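# Fully open the narrow cabinet's top drawer, close all others

## Task

Pull the uppermost drawer of the slim three-drawer cabinet out to its full extent and leave it there, while every other drawer in the room ends completely closed; no cabinet may be shifted noticeably, and the robot must finish upright, neither fallen nor tipped.

## Robot and tools

ROBOT. A Dexmate Vega: a wheeled base on three wheels, a torso of three links (thigh, shank, chest) that folds in a Z shape, two arms with grippers, and a head. From above, in the start posture, it measures 0.70 m front to back and 0.63 m across (0.91 m with arms folded); its front edge sits 0.35 m ahead of the base origin. Nothing prevents it from tipping, and a fallen robot stays down.

FRAMES. All positions are metres. Base frame: origin on the floor at the turning point, on the centre line, 0.185 m behind the front axle; x forward, y left, z up. The printed chest, left_hand and right_hand values are in this frame. A hand point lies between the fingers, 0.033 m short of the closed tips; the fingers run along its z, close along its y, and the camera side faces its -x. Printed hand positions get less accurate at long reach. The odometry frame is the base frame as it was when the scene began.

move. One action per call, plus "cameras" (list of head_camera, left_wrist_camera, right_wrist_camera or all; omitted means all only for an empty call). An empty call just reports state and images. An action is either "base" and/or "joints" (optionally with "speeds", "min_time_s"), or "target" (optionally with "min_time_s").
- base: one key only, a relative offset from where the base is now. translate_m: metres, + forward, -2 to 2. strafe_m: metres, + left, -2 to 2 (heading may wander about 0.02 rad). rotate_rad: radians, + counter-clockwise seen from above, -3.2 to 3.2. Front wheels steer first, taking roughly 0.5 to 1.1 s.
- joints: a single object of absolute angles in radians, keyed by joint name. Torso: torso_hip_rad 0 to 1.57, torso_knee_rad 0 to 3.141, torso_waist_rad -1.57 to 1.57 (chest forward lean = knee - hip - waist). Left arm: left_shoulder_pitch_rad ±3.041 (+ down), left_shoulder_yaw_rad -0.423 to 1.523, left_upper_arm_roll_rad ±3.041, left_elbow_rad -3.041 to 0.214 (0 straight, - bends up), left_forearm_roll_rad ±3.041, left_wrist_pitch_rad ±1.366 (+ down), left_wrist_yaw_rad -1.348 to 1.087, left_gripper_rad 0 (shut) to 0.785. Right arm mirrors this: shoulder pitch and wrist pitch go down when negative, right_shoulder_yaw_rad -1.523 to 0.423, right_wrist_yaw_rad -1.087 to 1.348. Head: head_pan_rad ±2.792 (+ left), head_tilt_rad ±1.483, head_camera_tilt_rad -1.483 to 1.378 (+ down). Keep head_tilt_rad at or below 0 and camera tilt within -1.1 to 0.9 when panning, or the head can strike the chest.
- target: absolute pose for one hand, in the base frame: side ("left"/"right"), x, y, z in m (-3 to 3), pitch_deg (-30 to 95; 90 fingers down, 0 level), heading_deg (0 fingers forward, + counter-clockwise), roll_deg (default 0; + turns the hand clockwise viewed from behind), angles -360 to 360, line_only (true: only a straight hand path is accepted). Checked against the robot only, not furniture. Result: reached (within 10 mm and 2°), short (re-send if it says part of a move), or refused with a reason.
- speeds: base top speeds in m/s or rad/s: translate_m 0.04-0.5 (default 0.3), strafe_m 0.04-0.3, rotate_rad 0.1-0.6.
- min_time_s: 0.1 to 8, the shortest duration for arm and head motions.
All parts of an action start at once. Unknown keys make the call invalid; out-of-range values get it refused. Once a call is refused or interrupted by a stop, later move/wait/finished_scene calls in the same reply are skipped.

wait: seconds 0 to 10; the robot keeps its last commands. zoom_image: camera plus region [x0, y0, x1, y1] in pixels of that camera's latest image, no more than 504 per side. Head images are 896x560, wrist images 672x420. finished_scene: scene number; make no further calls in that reply after ending scene 1.

RESULTS. "move" reads done or the worst status. base_status, joint_status and hand statuses: done, off_target (resting away, may still push), contact_stop or time_out (target dropped, holds; a stop halts the whole torso or arm group), not_followed / joint command not followed (a self-collision check withheld targets), pose unreachable, limit_stop_at_motor_heat, unfinished. on_its_own lists uncommanded activity. base_odometry counts wheel turns (slip counts as travel); turned_by_wheels and turned_by_imu are rotation since the last report; an IMU turn beyond 0.03 rad after a straight or sideways drive suggests contact. A time_out means something held the base; a count near zero means blocked or a wheel unable to steer (try a small rotation). base_tilt gives forward/right lean in degrees (±2 bias). Joint torques, motor temperatures and a pictures line also appear.

TORSO PRESETS (hip, knee, waist): stand 0.469, 1.617, 1.048 (start); stand_high 0.78, 1.57, 0.44; lean_20 0.52, 1.05, 0.18; lean_45 0.52, 1.05, -0.26; low_lean_45 0, 0, -0.79. Arm fold (shoulder pitch, shoulder yaw, upper arm roll, elbow, forearm roll, wrist pitch, wrist yaw): left 1, 0.5, -0.6, -2.5, 0, -0.9, 0; right -1, -0.5, 0.6, -2.5, 0, 0.9, 0. Fold before going to low_lean_45. Torso joints top out at 0.27 rad/s, arms 0.32.

GRIPPER. Open pads form a V; gap at the hand point is about 0.24 x angle - 0.002 m. The reported angle does not prove a grasp.

CAUTIONS. The base does not halt on hitting furniture; drive gently near cabinets, push drawers at default speed or slower, and never faster with the chest forward or an arm extended. Keep the arms from pressing or hitting each other, including gripper on fingers. Contact torque at a joint limit (141 N m shoulders, 75.2 upper arm roll/elbow, 23.5 wrist and forearm) freezes that arm 10 s. Motors warn at 65 °C and cut out at 80 °C; back an arm off anything it pressed on. Avoid slamming drawers, moving cabinets or toppling anything.

Each tool is called as name(argument=value, ...) on one line, values as JSON.

## Session

move()

Scene clock: 0.00 s.
Joint torques (N m): no reading
Motor temperatures (°C): left_arm=[31 31 31 26 40 35 41] | right_arm=[30 27 33 31 36 36 33]
base_odometry: x=+0.000 y=+0.000 heading=+0.000
turned_by_wheels: +0.000
turned_by_imu: +0.000
base_tilt: forward=+0.0 right=+0.8
base_status: not commanded
joint_positions: torso_hip_rad=+0.469 torso_knee_rad=+1.617 torso_waist_rad=+1.048 left_shoulder_pitch_rad=+2.217 left_shoulder_yaw_rad=-0.014 left_upper_arm_roll_rad=-0.004 left_elbow_rad=-1.080 left_forearm_roll_rad=+0.010 left_wrist_pitch_rad=-0.495 left_wrist_yaw_rad=-0.006 left_gripper_rad=+0.005 right_shoulder_pitch_rad=-2.194 right_shoulder_yaw_rad=-0.002 right_upper_arm_roll_rad=+0.006 right_elbow_rad=-1.112 right_forearm_roll_rad=+0.018 right_wrist_pitch_rad=+0.493 right_wrist_yaw_rad=-0.008 right_gripper_rad=+0.005 head_pan_rad=+0.000 head_tilt_rad=+0.000 head_camera_tilt_rad=+0.000
joint_status: not commanded
chest: x=-0.0111 y=+0.0000 z=+1.4155 quat_wxyz=(+0.999, +0.000, +0.050, +0.000) (m; base frame)
left_hand: x=+0.1501 y=+0.2220 z=+0.6144 quat_wxyz=(+0.402, -0.001, +0.915, -0.004) pitch_deg=+42.6 heading_deg=-0.5 roll_deg=-0.7 back=up (m; base frame)
right_hand: x=+0.1852 y=-0.2398 z=+0.6293 quat_wxyz=(+0.427, +0.011, +0.904, -0.007) pitch_deg=+39.4 heading_deg=-1.6 roll_deg=-0.3 back=up (m; base frame)
pictures: head_camera, left_wrist_camera, right_wrist_camera

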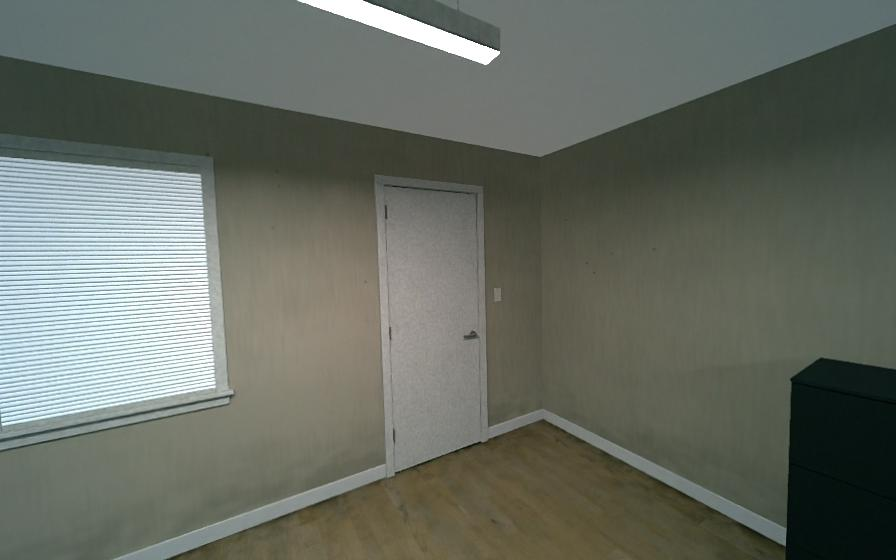

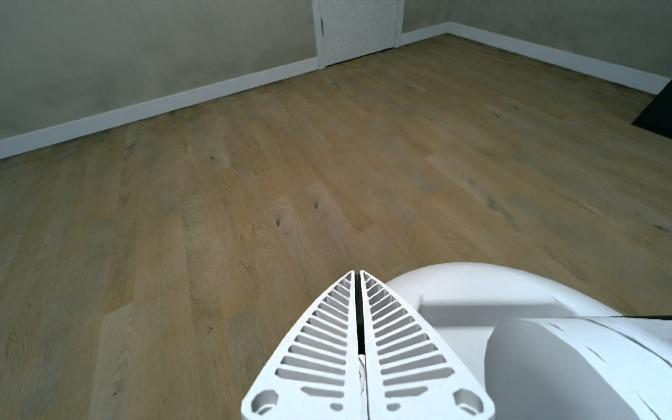

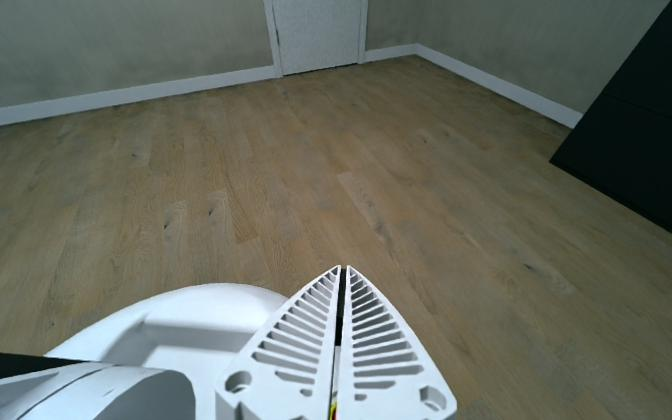

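move(joints={"head_pan_rad": -1.2, "head_camera_tilt_rad": 0.4}, cameras=["head_camera"])

move(joints={"head_pan_rad": -2.6, "head_camera_tilt_rad": 0.4}, cameras=["head_camera"])

move(joints={"head_pan_rad": 1.5, "head_camera_tilt_rad": 0.4}, cameras=["head_camera"])

Scene clock: 1.73 s.
Joint torques (N m): left_arm=[6.16 1.03 -1.81 -1.62 -0.05 -1.31 0.33] | right_arm=[-5.53 -0.04 0.66 -1.9 0.05 2.15 -0.07]
move: done
base_odometry: x=+0.000 y=+0.000 heading=+0.000
turned_by_wheels: +0.000
turned_by_imu: +0.000
base_tilt: forward=+0.1 right=+0.7
base_status: not commanded
joint_positions: torso_hip_rad=+0.469 torso_knee_rad=+1.617 torso_waist_rad=+1.048 left_shoulder_pitch_rad=+2.217 left_shoulder_yaw_rad=-0.014 left_upper_arm_roll_rad=-0.004 left_elbow_rad=-1.080 left_forearm_roll_rad=+0.010 left_wrist_pitch_rad=-0.495 left_wrist_yaw_rad=-0.006 left_gripper_rad=+0.005 right_shoulder_pitch_rad=-2.194 right_shoulder_yaw_rad=-0.002 right_upper_arm_roll_rad=+0.006 right_elbow_rad=-1.112 right_forearm_roll_rad=+0.018 right_wrist_pitch_rad=+0.493 right_wrist_yaw_rad=-0.008 right_gripper_rad=+0.005 head_pan_rad=-1.200 head_tilt_rad=+0.000 head_camera_tilt_rad=+0.400
joint_status: all done
chest: x=-0.0111 y=+0.0000 z=+1.4155 quat_wxyz=(+0.999, +0.000, +0.050, +0.000) (m; base frame)
left_hand: x=+0.1501 y=+0.2220 z=+0.6144 quat_wxyz=(+0.402, -0.001, +0.915, -0.004) pitch_deg=+42.6 heading_deg=-0.5 roll_deg=-0.7 back=up (m; base frame)
right_hand: x=+0.1852 y=-0.2398 z=+0.6293 quat_wxyz=(+0.427, +0.011, +0.904, -0.007) pitch_deg=+39.4 heading_deg=-1.6 roll_deg=-0.3 back=up (m; base frame)
pictures: head_camera

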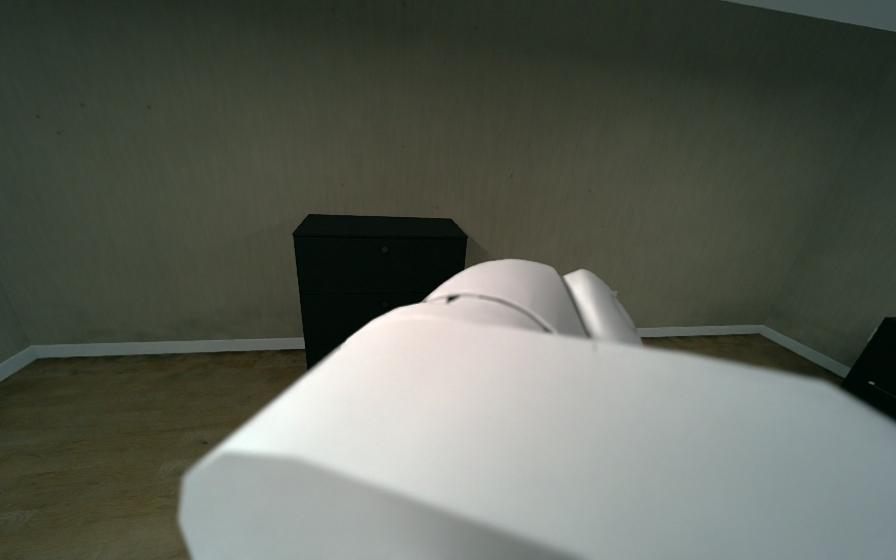

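Scene clock: 3.33 s.
Joint torques (N m): left_arm=[6.09 -0.3 -0.54 -1.86 -0.06 -1.75 -0.17] | right_arm=[-4.67 -1.74 0.3 -2.08 0.19 2.65 0.07]
move: done
base_odometry: x=+0.000 y=+0.000 heading=+0.000
turned_by_wheels: +0.000
turned_by_imu: +0.000
base_tilt: forward=+0.0 right=+0.8
base_status: not commanded
joint_positions: torso_hip_rad=+0.469 torso_knee_rad=+1.617 torso_waist_rad=+1.048 left_shoulder_pitch_rad=+2.217 left_shoulder_yaw_rad=-0.014 left_upper_arm_roll_rad=-0.004 left_elbow_rad=-1.080 left_forearm_roll_rad=+0.010 left_wrist_pitch_rad=-0.495 left_wrist_yaw_rad=-0.006 left_gripper_rad=+0.005 right_shoulder_pitch_rad=-2.194 right_shoulder_yaw_rad=-0.002 right_upper_arm_roll_rad=+0.006 right_elbow_rad=-1.112 right_forearm_roll_rad=+0.018 right_wrist_pitch_rad=+0.493 right_wrist_yaw_rad=-0.008 right_gripper_rad=+0.005 head_pan_rad=-2.600 head_tilt_rad=+0.000 head_camera_tilt_rad=+0.400
joint_status: all done
chest: x=-0.0111 y=+0.0000 z=+1.4155 quat_wxyz=(+0.999, +0.000, +0.050, +0.000) (m; base frame)
left_hand: x=+0.1501 y=+0.2220 z=+0.6144 quat_wxyz=(+0.402, -0.001, +0.915, -0.004) pitch_deg=+42.6 heading_deg=-0.5 roll_deg=-0.7 back=up (m; base frame)
right_hand: x=+0.1852 y=-0.2398 z=+0.6293 quat_wxyz=(+0.427, +0.011, +0.904, -0.007) pitch_deg=+39.4 heading_deg=-1.6 roll_deg=-0.3 back=up (m; base frame)
pictures: head_camera

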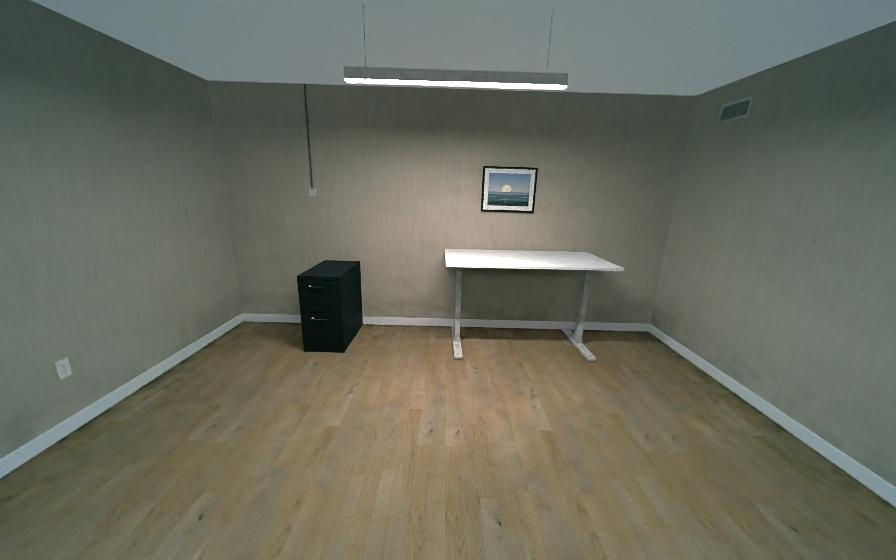

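Scene clock: 6.73 s.
Joint torques (N m): left_arm=[5.45 -0.49 -1.27 -2.28 0.02 -1.62 -0.17] | right_arm=[-4.23 -0.22 0.53 -3 0.08 2.37 -0.11]
move: done
base_odometry: x=+0.000 y=+0.000 heading=+0.000
turned_by_wheels: +0.000
turned_by_imu: +0.000
base_tilt: forward=+0.1 right=+0.8
base_status: not commanded
joint_positions: torso_hip_rad=+0.469 torso_knee_rad=+1.617 torso_waist_rad=+1.048 left_shoulder_pitch_rad=+2.217 left_shoulder_yaw_rad=-0.014 left_upper_arm_roll_rad=-0.004 left_elbow_rad=-1.080 left_forearm_roll_rad=+0.010 left_wrist_pitch_rad=-0.495 left_wrist_yaw_rad=-0.006 left_gripper_rad=+0.005 right_shoulder_pitch_rad=-2.194 right_shoulder_yaw_rad=-0.002 right_upper_arm_roll_rad=+0.006 right_elbow_rad=-1.112 right_forearm_roll_rad=+0.018 right_wrist_pitch_rad=+0.493 right_wrist_yaw_rad=-0.008 right_gripper_rad=+0.005 head_pan_rad=+1.500 head_tilt_rad=+0.000 head_camera_tilt_rad=+0.400
joint_status: all done
chest: x=-0.0111 y=+0.0000 z=+1.4155 quat_wxyz=(+0.999, +0.000, +0.050, +0.000) (m; base frame)
left_hand: x=+0.1501 y=+0.2220 z=+0.6144 quat_wxyz=(+0.402, -0.001, +0.915, -0.004) pitch_deg=+42.6 heading_deg=-0.5 roll_deg=-0.7 back=up (m; base frame)
right_hand: x=+0.1852 y=-0.2398 z=+0.6293 quat_wxyz=(+0.427, +0.011, +0.904, -0.007) pitch_deg=+39.4 heading_deg=-1.6 roll_deg=-0.3 back=up (m; base frame)
pictures: head_camera

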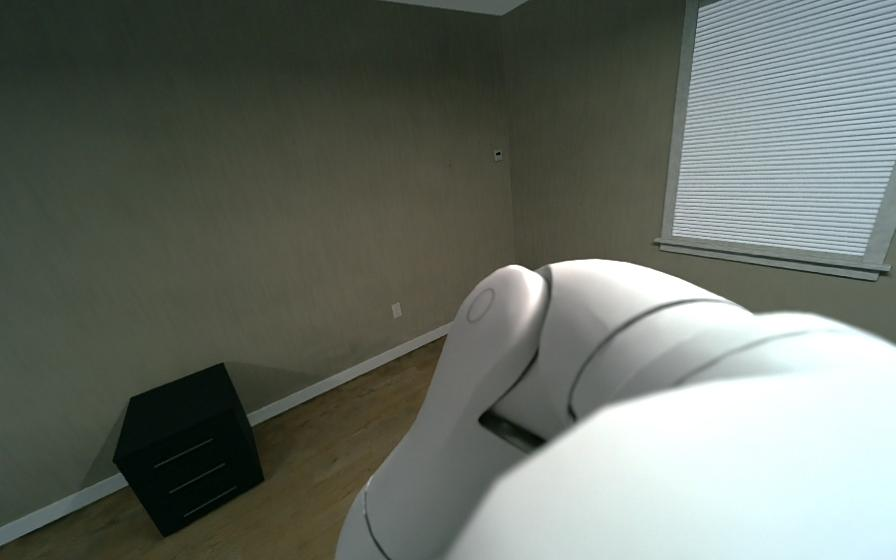

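move(joints={"head_pan_rad": 2.2, "head_camera_tilt_rad": 0.5}, cameras=["head_camera"])

zoom_image(camera="head_camera", region=[200, 250, 600, 500])

move(joints={"head_pan_rad": -0.7, "head_camera_tilt_rad": 0.5}, cameras=["head_camera"])

zoom_image(camera="head_camera", region=[450, 150, 850, 400])

Scene clock: 8.13 s.
Joint torques (N m): left_arm=[6.4 0.04 -0.88 -2.72 0.27 -1.84 0.14] | right_arm=[-5.5 -0.76 0.52 -2.04 -0.01 1.51 0.22]
move: done
base_odometry: x=+0.000 y=+0.000 heading=+0.000
turned_by_wheels: +0.000
turned_by_imu: +0.000
base_tilt: forward=+0.1 right=+0.7
base_status: not commanded
joint_positions: torso_hip_rad=+0.469 torso_knee_rad=+1.617 torso_waist_rad=+1.048 left_shoulder_pitch_rad=+2.217 left_shoulder_yaw_rad=-0.014 left_upper_arm_roll_rad=-0.004 left_elbow_rad=-1.080 left_forearm_roll_rad=+0.010 left_wrist_pitch_rad=-0.495 left_wrist_yaw_rad=-0.006 left_gripper_rad=+0.005 right_shoulder_pitch_rad=-2.194 right_shoulder_yaw_rad=-0.002 right_upper_arm_roll_rad=+0.006 right_elbow_rad=-1.112 right_forearm_roll_rad=+0.018 right_wrist_pitch_rad=+0.493 right_wrist_yaw_rad=-0.008 right_gripper_rad=+0.005 head_pan_rad=+2.200 head_tilt_rad=+0.000 head_camera_tilt_rad=+0.500
joint_status: all done
chest: x=-0.0111 y=+0.0000 z=+1.4155 quat_wxyz=(+0.999, +0.000, +0.050, +0.000) (m; base frame)
left_hand: x=+0.1501 y=+0.2220 z=+0.6144 quat_wxyz=(+0.402, -0.001, +0.915, -0.004) pitch_deg=+42.6 heading_deg=-0.5 roll_deg=-0.7 back=up (m; base frame)
right_hand: x=+0.1852 y=-0.2398 z=+0.6293 quat_wxyz=(+0.427, +0.011, +0.904, -0.007) pitch_deg=+39.4 heading_deg=-1.6 roll_deg=-0.3 back=up (m; base frame)
pictures: head_camera

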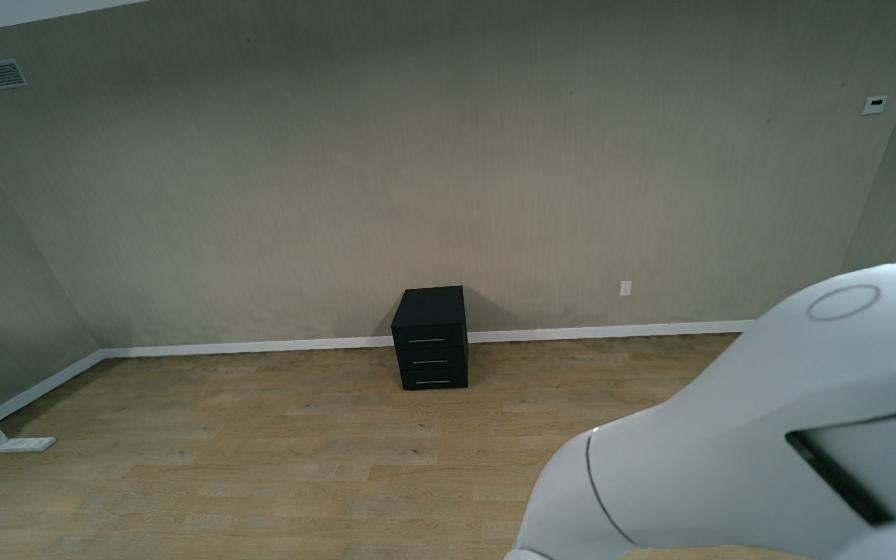

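Scaled by 1.260 from the camera's 896x560 image, which has a finer 960x600 frame.

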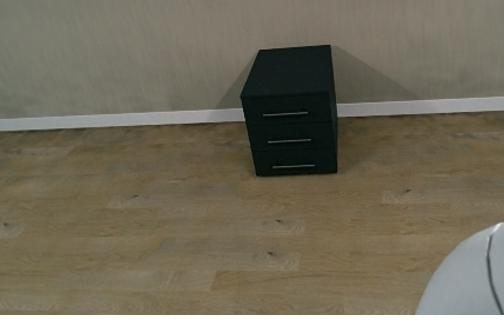

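Scene clock: 10.73 s.
Joint torques (N m): left_arm=[6.08 -0.36 -1.78 -1.63 -0.03 -1.26 0.04] | right_arm=[-6.12 -1.35 0.61 -2.27 0.16 2.29 -0.06]
move: done
base_odometry: x=+0.000 y=+0.000 heading=+0.000
turned_by_wheels: +0.000
turned_by_imu: +0.000
base_tilt: forward=+0.0 right=+0.7
base_status: not commanded
joint_positions: torso_hip_rad=+0.469 torso_knee_rad=+1.617 torso_waist_rad=+1.048 left_shoulder_pitch_rad=+2.217 left_shoulder_yaw_rad=-0.014 left_upper_arm_roll_rad=-0.004 left_elbow_rad=-1.080 left_forearm_roll_rad=+0.010 left_wrist_pitch_rad=-0.495 left_wrist_yaw_rad=-0.006 left_gripper_rad=+0.005 right_shoulder_pitch_rad=-2.194 right_shoulder_yaw_rad=-0.002 right_upper_arm_roll_rad=+0.006 right_elbow_rad=-1.112 right_forearm_roll_rad=+0.018 right_wrist_pitch_rad=+0.493 right_wrist_yaw_rad=-0.008 right_gripper_rad=+0.005 head_pan_rad=-0.700 head_tilt_rad=+0.000 head_camera_tilt_rad=+0.500
joint_status: all done
chest: x=-0.0111 y=+0.0000 z=+1.4155 quat_wxyz=(+0.999, +0.000, +0.050, +0.000) (m; base frame)
left_hand: x=+0.1501 y=+0.2220 z=+0.6144 quat_wxyz=(+0.402, -0.001, +0.915, -0.004) pitch_deg=+42.6 heading_deg=-0.5 roll_deg=-0.7 back=up (m; base frame)
right_hand: x=+0.1852 y=-0.2398 z=+0.6293 quat_wxyz=(+0.427, +0.011, +0.904, -0.007) pitch_deg=+39.4 heading_deg=-1.6 roll_deg=-0.3 back=up (m; base frame)
pictures: head_camera

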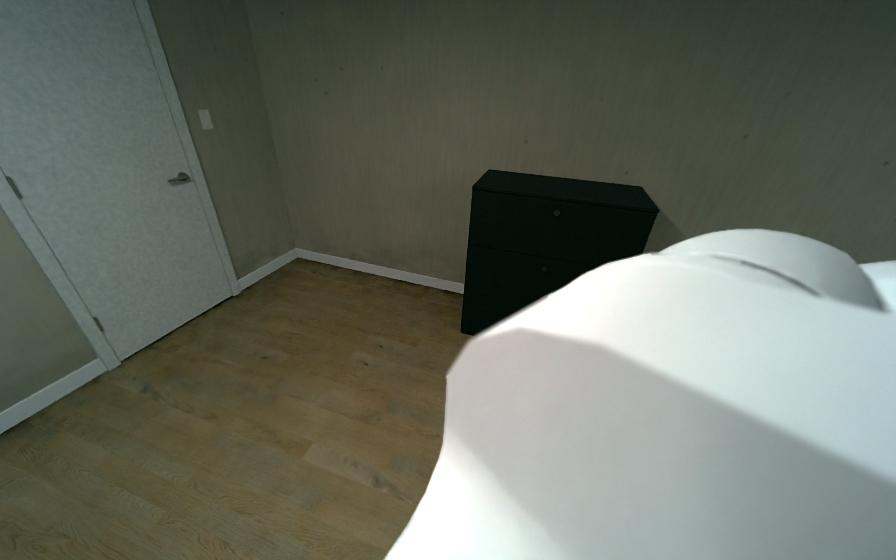

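Scaled by 1.260 from the camera's 896x560 image, which has a finer 960x600 frame.

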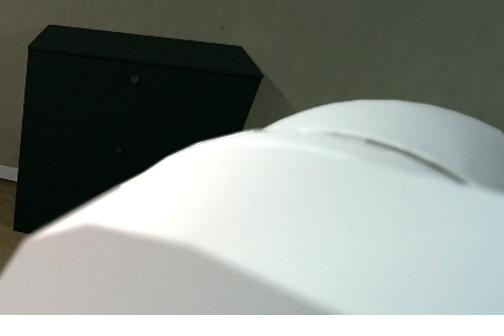

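move(joints={"head_pan_rad": 0, "head_camera_tilt_rad": 0.6, "left_elbow_rad": -2.0, "right_elbow_rad": -2.0}, base={"rotate_rad": 2.265}, cameras=["head_camera"])

move(target={"side": "right", "x": 0.45, "y": -0.15, "z": 1.0, "pitch_deg": 0, "heading_deg": 0, "roll_deg": 90}, cameras=["all"])

Scene clock: 17.43 s.
Joint torques (N m): left_arm=[-0.38 -1.32 -1.28 -7.88 0.06 -2.09 -0.14] | right_arm=[0.45 -0.4 0.27 -8.18 0 1.86 -0.12]
move: done
base_odometry: x=+0.003 y=-0.001 heading=+2.272
turned_by_wheels: +2.272
turned_by_imu: +2.260
base_tilt: forward=+0.0 right=+0.7
base_status: done
joint_positions: torso_hip_rad=+0.469 torso_knee_rad=+1.617 torso_waist_rad=+1.048 left_shoulder_pitch_rad=+2.217 left_shoulder_yaw_rad=-0.014 left_upper_arm_roll_rad=-0.004 left_elbow_rad=-1.999 left_forearm_roll_rad=+0.010 left_wrist_pitch_rad=-0.495 left_wrist_yaw_rad=-0.006 left_gripper_rad=+0.005 right_shoulder_pitch_rad=-2.194 right_shoulder_yaw_rad=-0.002 right_upper_arm_roll_rad=+0.006 right_elbow_rad=-1.999 right_forearm_roll_rad=+0.018 right_wrist_pitch_rad=+0.493 right_wrist_yaw_rad=-0.008 right_gripper_rad=+0.005 head_pan_rad=+0.000 head_tilt_rad=+0.000 head_camera_tilt_rad=+0.600
joint_status: all done
chest: x=-0.0111 y=+0.0000 z=+1.4155 quat_wxyz=(+0.999, +0.000, +0.050, +0.000) (m; base frame)
left_hand: x=+0.4379 y=+0.2294 z=+1.0845 quat_wxyz=(+0.767, +0.000, +0.642, +0.002) pitch_deg=-10.1 heading_deg=+0.2 roll_deg=+0.2 back=up (m; base frame)
right_hand: x=+0.4457 y=-0.2382 z=+1.0947 quat_wxyz=(+0.774, +0.010, +0.633, -0.002) pitch_deg=-11.4 heading_deg=-1.1 roll_deg=+0.8 back=up (m; base frame)
pictures: head_camera

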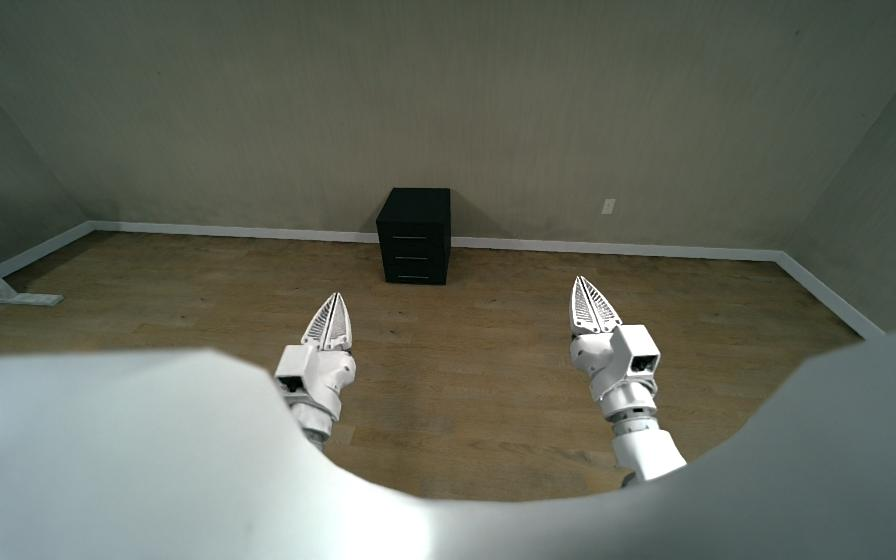

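Scene clock: 17.73 s.
Joint torques (N m): left_arm=[-0.22 -0.23 -1.1 -7.06 0.05 -1.83 0.09] | right_arm=[-0.07 -0.85 0.72 -8.27 0.14 2.52 -0.03]
move: refused
base_odometry: x=+0.003 y=-0.001 heading=+2.272
turned_by_wheels: +0.000
turned_by_imu: +0.000
base_tilt: forward=+0.1 right=+0.8
base_status: not commanded
joint_positions: torso_hip_rad=+0.469 torso_knee_rad=+1.617 torso_waist_rad=+1.048 left_shoulder_pitch_rad=+2.217 left_shoulder_yaw_rad=-0.014 left_upper_arm_roll_rad=-0.004 left_elbow_rad=-2.000 left_forearm_roll_rad=+0.010 left_wrist_pitch_rad=-0.495 left_wrist_yaw_rad=-0.006 left_gripper_rad=+0.005 right_shoulder_pitch_rad=-2.194 right_shoulder_yaw_rad=-0.002 right_upper_arm_roll_rad=+0.006 right_elbow_rad=-2.000 right_forearm_roll_rad=+0.018 right_wrist_pitch_rad=+0.493 right_wrist_yaw_rad=-0.008 right_gripper_rad=+0.005 head_pan_rad=+0.000 head_tilt_rad=+0.000 head_camera_tilt_rad=+0.600
joint_status: not commanded
chest: x=-0.0111 y=+0.0000 z=+1.4155 quat_wxyz=(+0.999, +0.000, +0.050, +0.000) (m; base frame)
left_hand: x=+0.4379 y=+0.2294 z=+1.0846 quat_wxyz=(+0.767, +0.000, +0.642, +0.002) pitch_deg=-10.1 heading_deg=+0.2 roll_deg=+0.2 back=up (m; base frame)
right_hand: x=+0.4457 y=-0.2382 z=+1.0948 quat_wxyz=(+0.774, +0.010, +0.633, -0.002) pitch_deg=-11.4 heading_deg=-1.1 roll_deg=+0.8 back=up (m; base frame)
right_hand_status: refused: the best posture that gets there brings the right forearm within 1.4 cm of the chest (limit 2.6). Nothing moved.
pictures: head_camera, left_wrist_camera, right_wrist_camera

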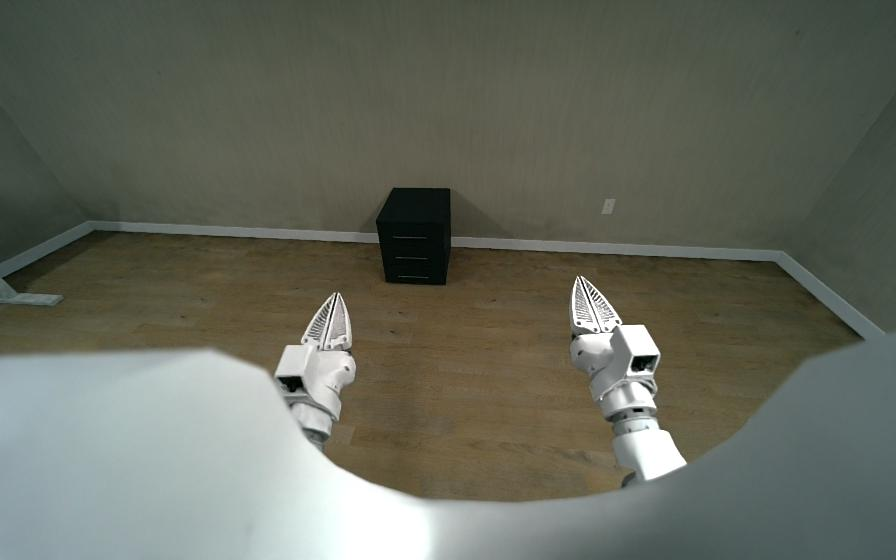

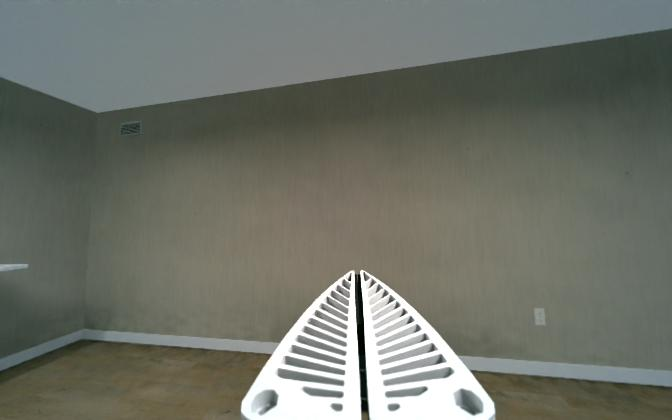

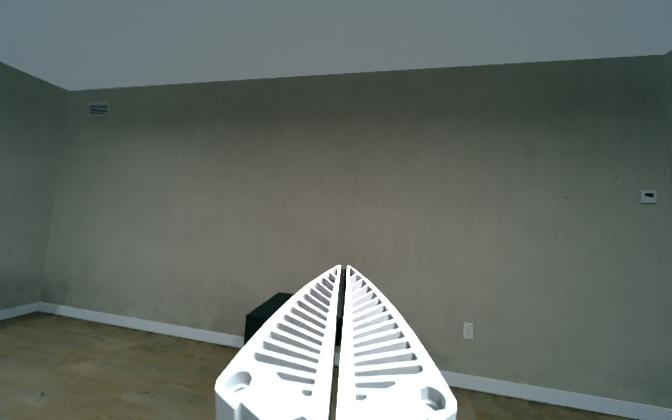

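move(base={"rotate_rad": -0.07}, joints={"torso_hip_rad": 0.15, "torso_knee_rad": 0.9, "torso_waist_rad": 0.65})

move(base={"strafe_m": 0.2})

move(base={"translate_m": 0.5}, cameras=["all"])

Scene clock: 22.63 s.
Joint torques (N m): left_arm=[0.03 0.39 -0.52 -8.02 -0.05 -2.17 -0.11] | right_arm=[1.96 -1.83 0.76 -8.52 0.2 3.09 0.1]
move: done
base_odometry: x=+0.003 y=-0.001 heading=+2.202
turned_by_wheels: -0.070
turned_by_imu: -0.069
base_tilt: forward=+0.0 right=+0.8
base_status: done
joint_positions: torso_hip_rad=+0.150 torso_knee_rad=+0.900 torso_waist_rad=+0.650 left_shoulder_pitch_rad=+2.217 left_shoulder_yaw_rad=-0.014 left_upper_arm_roll_rad=-0.004 left_elbow_rad=-2.000 left_forearm_roll_rad=+0.010 left_wrist_pitch_rad=-0.495 left_wrist_yaw_rad=-0.006 left_gripper_rad=+0.005 right_shoulder_pitch_rad=-2.194 right_shoulder_yaw_rad=-0.002 right_upper_arm_roll_rad=+0.006 right_elbow_rad=-2.000 right_forearm_roll_rad=+0.018 right_wrist_pitch_rad=+0.493 right_wrist_yaw_rad=-0.008 right_gripper_rad=+0.005 head_pan_rad=+0.000 head_tilt_rad=+0.000 head_camera_tilt_rad=+0.600
joint_status: all done
chest: x=-0.1014 y=+0.0000 z=+1.2412 quat_wxyz=(+0.999, +0.000, +0.050, +0.000) (m; base frame)
left_hand: x=+0.3477 y=+0.2294 z=+0.9105 quat_wxyz=(+0.767, +0.000, +0.642, +0.002) pitch_deg=-10.1 heading_deg=+0.2 roll_deg=+0.2 back=up (m; base frame)
right_hand: x=+0.3555 y=-0.2382 z=+0.9207 quat_wxyz=(+0.774, +0.010, +0.633, -0.002) pitch_deg=-11.4 heading_deg=-1.1 roll_deg=+0.8 back=up (m; base frame)
pictures: none

Scene clock: 25.20 s.
Joint torques (N m): left_arm=[-0.74 -1.96 -0.85 -5.81 0.04 -1.64 0.07] | right_arm=[1.12 -1.26 0.36 -7.5 0.34 2.52 0.1]
move: done
base_odometry: x=-0.158 y=-0.119 heading=+2.207
turned_by_wheels: +0.005
turned_by_imu: +0.002
base_tilt: forward=+0.0 right=+0.7
base_status: done
joint_positions: torso_hip_rad=+0.150 torso_knee_rad=+0.900 torso_waist_rad=+0.650 left_shoulder_pitch_rad=+2.217 left_shoulder_yaw_rad=-0.014 left_upper_arm_roll_rad=-0.004 left_elbow_rad=-2.000 left_forearm_roll_rad=+0.010 left_wrist_pitch_rad=-0.495 left_wrist_yaw_rad=-0.006 left_gripper_rad=+0.005 right_shoulder_pitch_rad=-2.194 right_shoulder_yaw_rad=-0.002 right_upper_arm_roll_rad=+0.006 right_elbow_rad=-2.000 right_forearm_roll_rad=+0.018 right_wrist_pitch_rad=+0.493 right_wrist_yaw_rad=-0.008 right_gripper_rad=+0.005 head_pan_rad=+0.000 head_tilt_rad=+0.000 head_camera_tilt_rad=+0.600
joint_status: not commanded
chest: x=-0.1014 y=+0.0000 z=+1.2412 quat_wxyz=(+0.999, +0.000, +0.050, +0.000) (m; base frame)
left_hand: x=+0.3477 y=+0.2294 z=+0.9105 quat_wxyz=(+0.767, +0.000, +0.642, +0.002) pitch_deg=-10.1 heading_deg=+0.2 roll_deg=+0.2 back=up (m; base frame)
right_hand: x=+0.3555 y=-0.2382 z=+0.9207 quat_wxyz=(+0.774, +0.010, +0.633, -0.002) pitch_deg=-11.4 heading_deg=-1.1 roll_deg=+0.8 back=up (m; base frame)
pictures: none

Scene clock: 29.00 s.
Joint torques (N m): left_arm=[-1.11 0.69 -1.01 -7.28 0.03 -1.31 0.03] | right_arm=[0.61 -1.5 0.68 -7.71 0.05 3.16 -0.13]
move: done
base_odometry: x=-0.455 y=+0.283 heading=+2.206
turned_by_wheels: -0.001
turned_by_imu: -0.002
base_tilt: forward=+0.1 right=+0.8
base_status: done
joint_positions: torso_hip_rad=+0.150 torso_knee_rad=+0.900 torso_waist_rad=+0.650 left_shoulder_pitch_rad=+2.217 left_shoulder_yaw_rad=-0.014 left_upper_arm_roll_rad=-0.004 left_elbow_rad=-2.000 left_forearm_roll_rad=+0.010 left_wrist_pitch_rad=-0.495 left_wrist_yaw_rad=-0.006 left_gripper_rad=+0.005 right_shoulder_pitch_rad=-2.194 right_shoulder_yaw_rad=-0.002 right_upper_arm_roll_rad=+0.006 right_elbow_rad=-2.000 right_forearm_roll_rad=+0.018 right_wrist_pitch_rad=+0.493 right_wrist_yaw_rad=-0.008 right_gripper_rad=+0.005 head_pan_rad=+0.000 head_tilt_rad=+0.000 head_camera_tilt_rad=+0.600
joint_status: not commanded
chest: x=-0.1013 y=+0.0000 z=+1.2412 quat_wxyz=(+0.999, +0.000, +0.050, +0.000) (m; base frame)
left_hand: x=+0.3478 y=+0.2294 z=+0.9104 quat_wxyz=(+0.767, +0.000, +0.642, +0.002) pitch_deg=-10.1 heading_deg=+0.2 roll_deg=+0.2 back=up (m; base frame)
right_hand: x=+0.3555 y=-0.2382 z=+0.9206 quat_wxyz=(+0.774, +0.010, +0.633, -0.002) pitch_deg=-11.4 heading_deg=-1.1 roll_deg=+0.8 back=up (m; base frame)
pictures: head_camera, left_wrist_camera, right_wrist_camera

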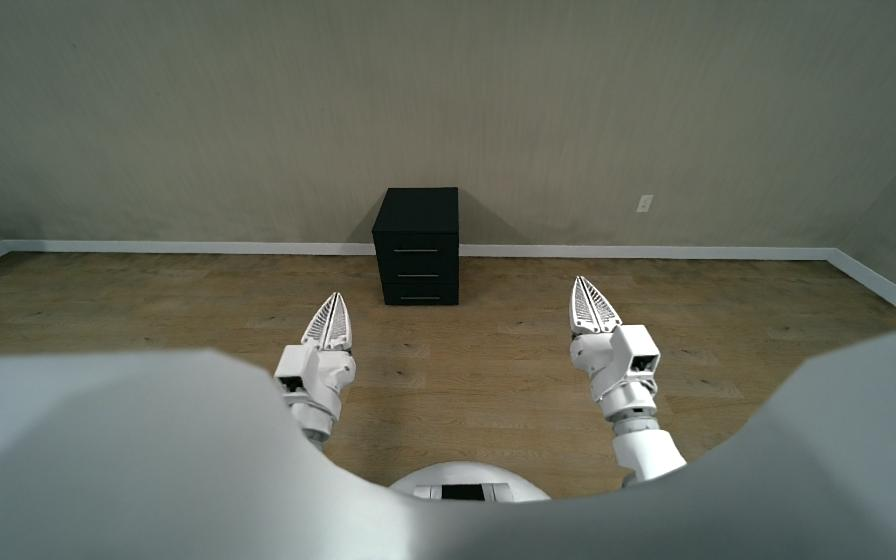

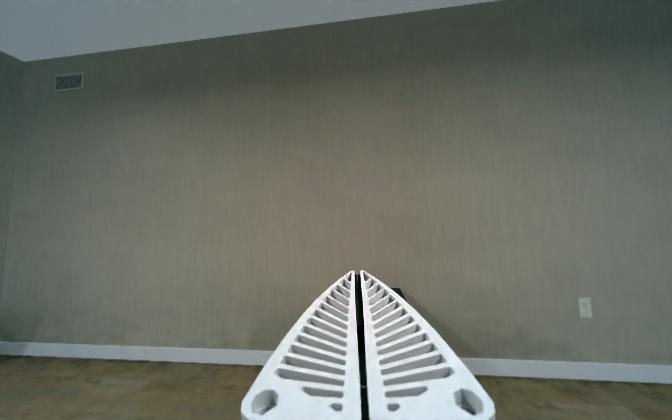

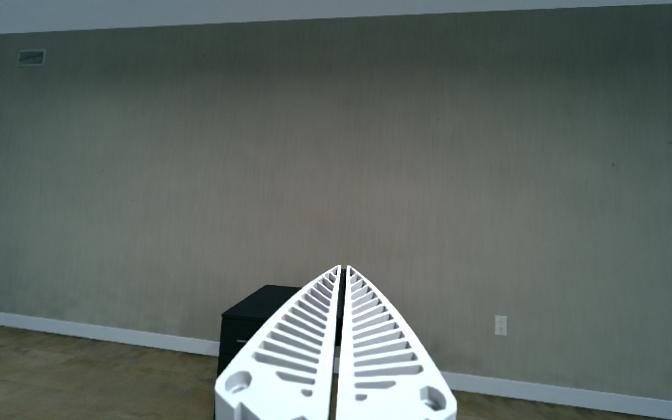

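move(joints={"torso_hip_rad": 0.05, "torso_knee_rad": 0.55, "torso_waist_rad": 0.0, "head_camera_tilt_rad": 0.4, "left_gripper_rad": 0.5})

move(target={"side": "left", "x": 0.5, "y": 0.17, "z": 0.43, "pitch_deg": 0, "heading_deg": 0, "roll_deg": 90}, cameras=["all"])

Scene clock: 34.10 s.
Joint torques (N m): left_arm=[6.91 0.5 -0.65 -6.11 0.03 -1.85 -0.07] | right_arm=[-6.26 -0.48 0.27 -6.21 0.14 2.23 -0.12]
move: done
base_odometry: x=-0.455 y=+0.283 heading=+2.206
turned_by_wheels: +0.000
turned_by_imu: +0.000
base_tilt: forward=+0.1 right=+0.8
base_status: not commanded
joint_positions: torso_hip_rad=+0.050 torso_knee_rad=+0.550 torso_waist_rad=+0.000 left_shoulder_pitch_rad=+2.217 left_shoulder_yaw_rad=-0.014 left_upper_arm_roll_rad=-0.004 left_elbow_rad=-2.000 left_forearm_roll_rad=+0.010 left_wrist_pitch_rad=-0.495 left_wrist_yaw_rad=-0.006 left_gripper_rad=+0.500 right_shoulder_pitch_rad=-2.194 right_shoulder_yaw_rad=-0.002 right_upper_arm_roll_rad=+0.006 right_elbow_rad=-2.000 right_forearm_roll_rad=+0.018 right_wrist_pitch_rad=+0.493 right_wrist_yaw_rad=-0.008 right_gripper_rad=+0.005 head_pan_rad=+0.000 head_tilt_rad=+0.000 head_camera_tilt_rad=+0.400
joint_status: all done
chest: x=+0.0075 y=+0.0000 z=+1.1047 quat_wxyz=(+0.969, +0.000, +0.247, +0.000) (m; base frame)
left_hand: x=+0.2924 y=+0.2294 z=+0.6252 quat_wxyz=(+0.624, +0.000, +0.781, +0.002) pitch_deg=+12.8 heading_deg=+0.2 roll_deg=+0.2 back=up (m; base frame)
right_hand: x=+0.3035 y=-0.2382 z=+0.6316 quat_wxyz=(+0.633, +0.010, +0.774, -0.004) pitch_deg=+11.5 heading_deg=-1.1 roll_deg=+0.4 back=up (m; base frame)
pictures: none

Scene clock: 34.40 s.
Joint torques (N m): left_arm=[6.35 1.2 -0.98 -6.22 0.06 -2.58 -0.06] | right_arm=[-6.7 -0.6 0.48 -7 0.15 2.74 0.01]
move: refused
base_odometry: x=-0.455 y=+0.283 heading=+2.206
turned_by_wheels: +0.000
turned_by_imu: +0.000
base_tilt: forward=+0.1 right=+0.7
base_status: not commanded
joint_positions: torso_hip_rad=+0.050 torso_knee_rad=+0.550 torso_waist_rad=+0.000 left_shoulder_pitch_rad=+2.217 left_shoulder_yaw_rad=-0.014 left_upper_arm_roll_rad=-0.004 left_elbow_rad=-2.000 left_forearm_roll_rad=+0.010 left_wrist_pitch_rad=-0.495 left_wrist_yaw_rad=-0.006 left_gripper_rad=+0.500 right_shoulder_pitch_rad=-2.194 right_shoulder_yaw_rad=-0.002 right_upper_arm_roll_rad=+0.006 right_elbow_rad=-2.000 right_forearm_roll_rad=+0.018 right_wrist_pitch_rad=+0.493 right_wrist_yaw_rad=-0.008 right_gripper_rad=+0.005 head_pan_rad=+0.000 head_tilt_rad=+0.000 head_camera_tilt_rad=+0.400
joint_status: not commanded
chest: x=+0.0075 y=+0.0000 z=+1.1047 quat_wxyz=(+0.969, +0.000, +0.247, +0.000) (m; base frame)
left_hand: x=+0.2924 y=+0.2294 z=+0.6252 quat_wxyz=(+0.624, +0.000, +0.781, +0.002) pitch_deg=+12.8 heading_deg=+0.2 roll_deg=+0.2 back=up (m; base frame)
left_hand_status: refused: no posture of the arm gets there (left_wrist_yaw_rad at its limit): the closest leaves the hand 3.1 cm and 11 deg from the pose. Nothing moved.
right_hand: x=+0.3035 y=-0.2382 z=+0.6316 quat_wxyz=(+0.633, +0.010, +0.774, -0.004) pitch_deg=+11.5 heading_deg=-1.1 roll_deg=+0.4 back=up (m; base frame)
pictures: head_camera, left_wrist_camera, right_wrist_camera

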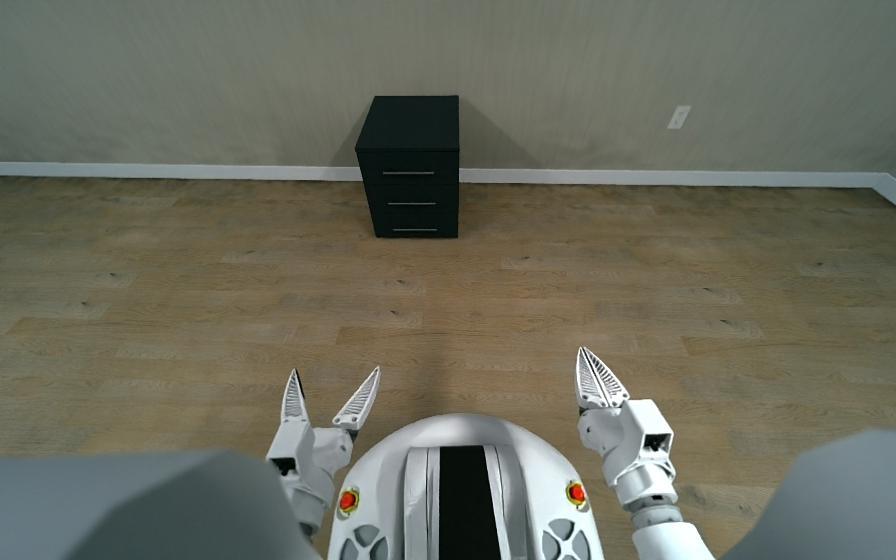

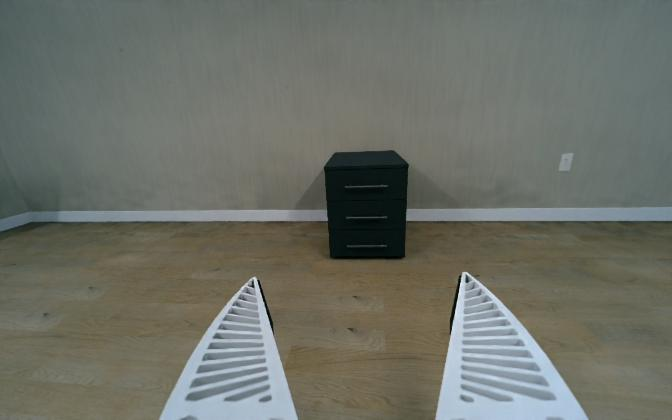

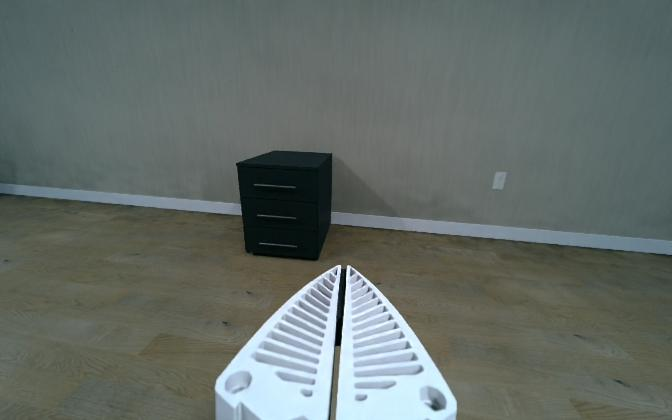

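move(target={"side": "left", "x": 0.5, "y": 0.17, "z": 0.43, "pitch_deg": 20, "heading_deg": 0, "roll_deg": 90}, cameras=["all"])

Scene clock: 40.93 s.
Joint torques (N m): left_arm=[-12.11 -6.05 2.63 -5.61 0.73 -0.18 1.31] | right_arm=[-7.13 -1.05 0.91 -6.43 -0.03 2.7 0.12]
move: done
base_odometry: x=-0.455 y=+0.283 heading=+2.206
turned_by_wheels: +0.000
turned_by_imu: +0.000
base_tilt: forward=+0.1 right=+0.8
base_status: not commanded
joint_positions: torso_hip_rad=+0.050 torso_knee_rad=+0.550 torso_waist_rad=+0.000 left_shoulder_pitch_rad=+1.351 left_shoulder_yaw_rad=+0.034 left_upper_arm_roll_rad=+0.254 left_elbow_rad=-1.164 left_forearm_roll_rad=+1.433 left_wrist_pitch_rad=+0.217 left_wrist_yaw_rad=+0.358 left_gripper_rad=+0.500 right_shoulder_pitch_rad=-2.194 right_shoulder_yaw_rad=-0.002 right_upper_arm_roll_rad=+0.006 right_elbow_rad=-2.000 right_forearm_roll_rad=+0.018 right_wrist_pitch_rad=+0.493 right_wrist_yaw_rad=-0.008 right_gripper_rad=+0.005 head_pan_rad=+0.000 head_tilt_rad=+0.000 head_camera_tilt_rad=+0.400
joint_status: not commanded
chest: x=+0.0075 y=+0.0000 z=+1.1047 quat_wxyz=(+0.969, +0.000, +0.247, +0.000) (m; base frame)
left_hand: x=+0.4991 y=+0.1703 z=+0.4301 quat_wxyz=(+0.406, +0.578, +0.581, +0.404) pitch_deg=+20.0 heading_deg=+0.0 roll_deg=+89.8 (m; base frame)
left_hand_status: reached (straight line, planned for 5.0 s): 1 mm and 0.3 deg off.
right_hand: x=+0.3035 y=-0.2382 z=+0.6316 quat_wxyz=(+0.633, +0.010, +0.774, -0.004) pitch_deg=+11.5 heading_deg=-1.1 roll_deg=+0.4 back=up (m; base frame)
pictures: head_camera, left_wrist_camera, right_wrist_camera

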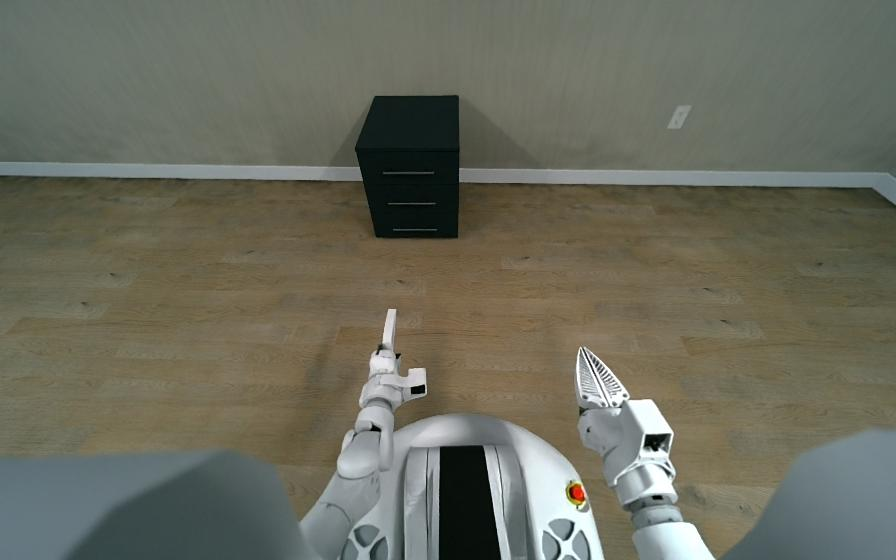

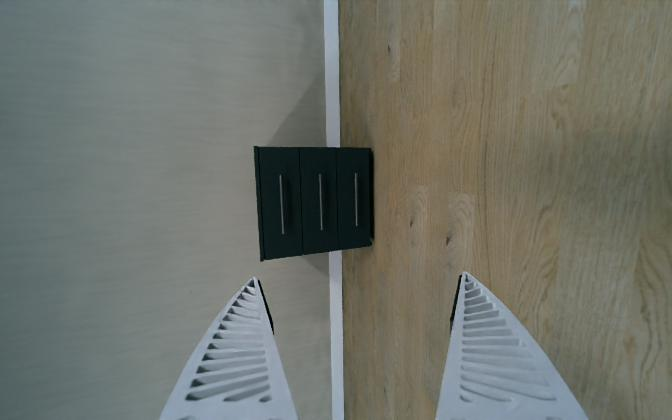

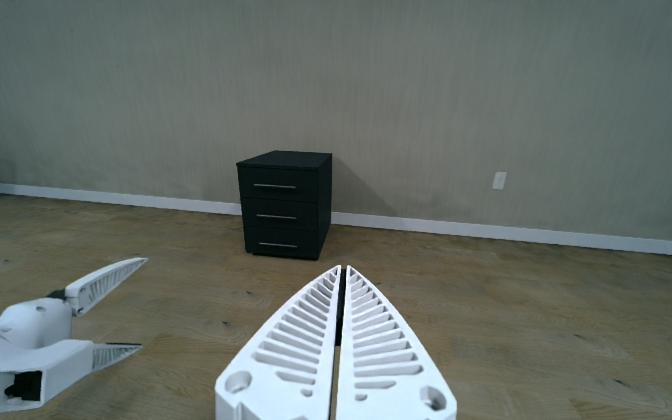

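move(base={"translate_m": 0.53}, joints={"head_camera_tilt_rad": 0.65}, cameras=["head_camera", "left_wrist_camera"])

zoom_image(camera="head_camera", region=[280, 100, 560, 280])

Scene clock: 45.00 s.
Joint torques (N m): left_arm=[-12.1 -3.98 1.65 -4.47 0.86 0.48 1.46] | right_arm=[-6.45 0.21 0.36 -7.34 0.04 2.39 -0.03]
move: done
base_odometry: x=-0.769 y=+0.710 heading=+2.205
turned_by_wheels: -0.001
turned_by_imu: -0.002
base_tilt: forward=+0.0 right=+0.8
base_status: done
joint_positions: torso_hip_rad=+0.050 torso_knee_rad=+0.550 torso_waist_rad=+0.000 left_shoulder_pitch_rad=+1.349 left_shoulder_yaw_rad=+0.034 left_upper_arm_roll_rad=+0.255 left_elbow_rad=-1.160 left_forearm_roll_rad=+1.436 left_wrist_pitch_rad=+0.220 left_wrist_yaw_rad=+0.358 left_gripper_rad=+0.500 right_shoulder_pitch_rad=-2.194 right_shoulder_yaw_rad=-0.002 right_upper_arm_roll_rad=+0.006 right_elbow_rad=-2.000 right_forearm_roll_rad=+0.018 right_wrist_pitch_rad=+0.493 right_wrist_yaw_rad=-0.008 right_gripper_rad=+0.005 head_pan_rad=+0.000 head_tilt_rad=+0.000 head_camera_tilt_rad=+0.650
joint_status: all done
chest: x=+0.0076 y=+0.0000 z=+1.1047 quat_wxyz=(+0.969, +0.000, +0.247, +0.000) (m; base frame)
left_hand: x=+0.4998 y=+0.1701 z=+0.4298 quat_wxyz=(+0.405, +0.579, +0.579, +0.405) pitch_deg=+20.0 heading_deg=+0.0 roll_deg=-90.0 (m; base frame)
right_hand: x=+0.3035 y=-0.2382 z=+0.6315 quat_wxyz=(+0.633, +0.010, +0.774, -0.004) pitch_deg=+11.5 heading_deg=-1.1 roll_deg=+0.4 back=up (m; base frame)
pictures: head_camera, left_wrist_camera

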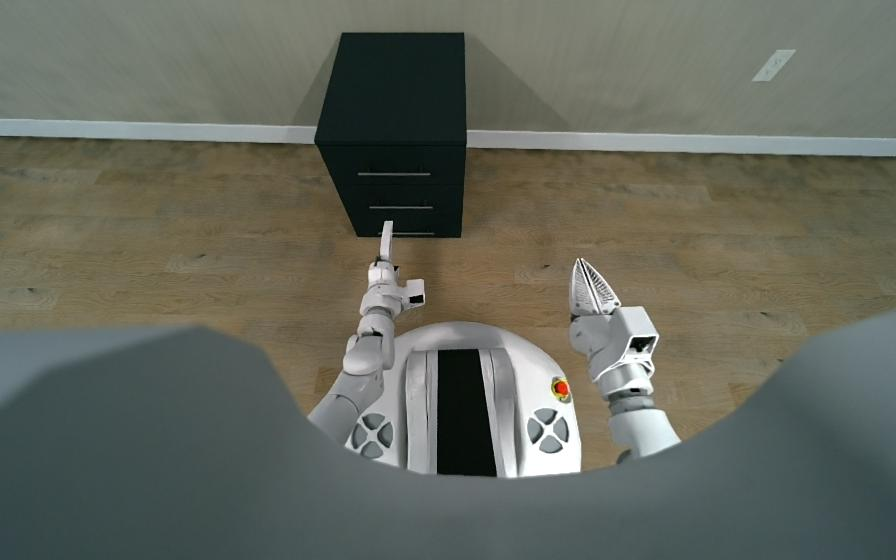

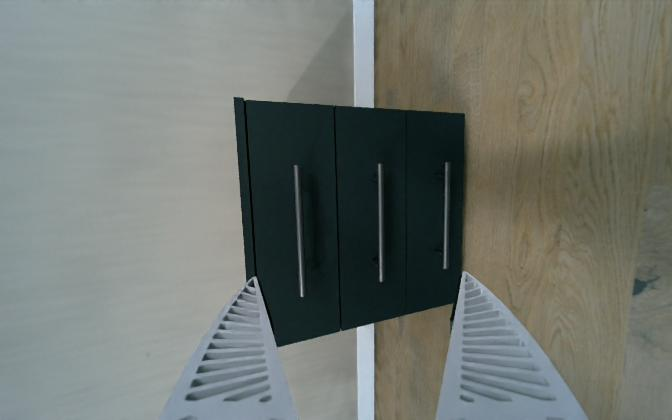

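Scaled by 1.800 from the camera's 896x560 image, which has a finer 960x600 frame.

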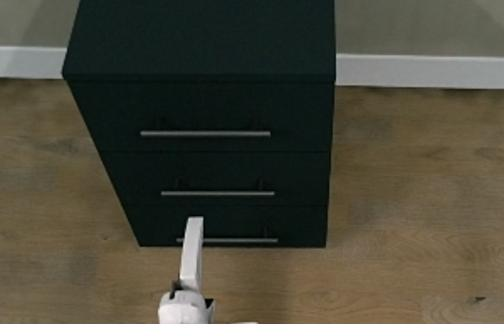

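move(target={"side": "left", "x": 0.5, "y": 0.18, "z": 0.405, "pitch_deg": 12, "heading_deg": 0, "roll_deg": 90})

move(base={"translate_m": 0.23}, cameras=["head_camera", "left_wrist_camera"])

zoom_image(camera="head_camera", region=[280, 100, 560, 280])

Scene clock: 46.60 s.
Joint torques (N m): left_arm=[-10.63 -4.63 1.73 -5.44 0.61 -0.44 1.25] | right_arm=[-6.68 -1.12 0.4 -6.35 0.06 2.5 0.07]
move: refused
base_odometry: x=-0.769 y=+0.710 heading=+2.205
turned_by_wheels: +0.000
turned_by_imu: +0.000
base_tilt: forward=+0.1 right=+0.7
base_status: not commanded
joint_positions: torso_hip_rad=+0.050 torso_knee_rad=+0.550 torso_waist_rad=+0.000 left_shoulder_pitch_rad=+1.349 left_shoulder_yaw_rad=+0.034 left_upper_arm_roll_rad=+0.255 left_elbow_rad=-1.160 left_forearm_roll_rad=+1.436 left_wrist_pitch_rad=+0.220 left_wrist_yaw_rad=+0.358 left_gripper_rad=+0.500 right_shoulder_pitch_rad=-2.194 right_shoulder_yaw_rad=-0.002 right_upper_arm_roll_rad=+0.006 right_elbow_rad=-2.000 right_forearm_roll_rad=+0.018 right_wrist_pitch_rad=+0.493 right_wrist_yaw_rad=-0.008 right_gripper_rad=+0.005 head_pan_rad=+0.000 head_tilt_rad=+0.000 head_camera_tilt_rad=+0.650
joint_status: not commanded
chest: x=+0.0076 y=+0.0000 z=+1.1047 quat_wxyz=(+0.969, +0.000, +0.247, +0.000) (m; base frame)
left_hand: x=+0.4998 y=+0.1701 z=+0.4298 quat_wxyz=(+0.405, +0.579, +0.579, +0.405) pitch_deg=+20.0 heading_deg=+0.0 roll_deg=-90.0 (m; base frame)
left_hand_status: refused: no posture of the arm gets there (out of reach): the closest leaves the hand 0.0 cm and 0 deg from the pose. Nothing moved.
right_hand: x=+0.3035 y=-0.2382 z=+0.6315 quat_wxyz=(+0.633, +0.010, +0.774, -0.004) pitch_deg=+11.5 heading_deg=-1.1 roll_deg=+0.4 back=up (m; base frame)
pictures: none

not run: a stop came earlier in this reply.

Scaled by 1.800 from the camera's 896x560 image, which has a finer 960x600 frame.
This view is cut from an older image: the scene may have changed since it was taken.

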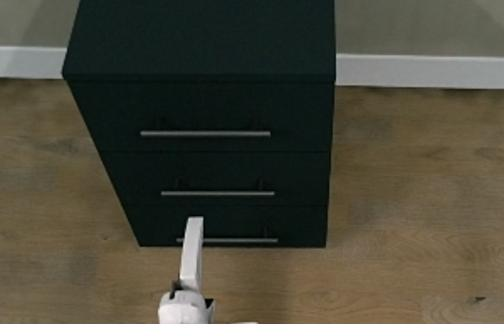

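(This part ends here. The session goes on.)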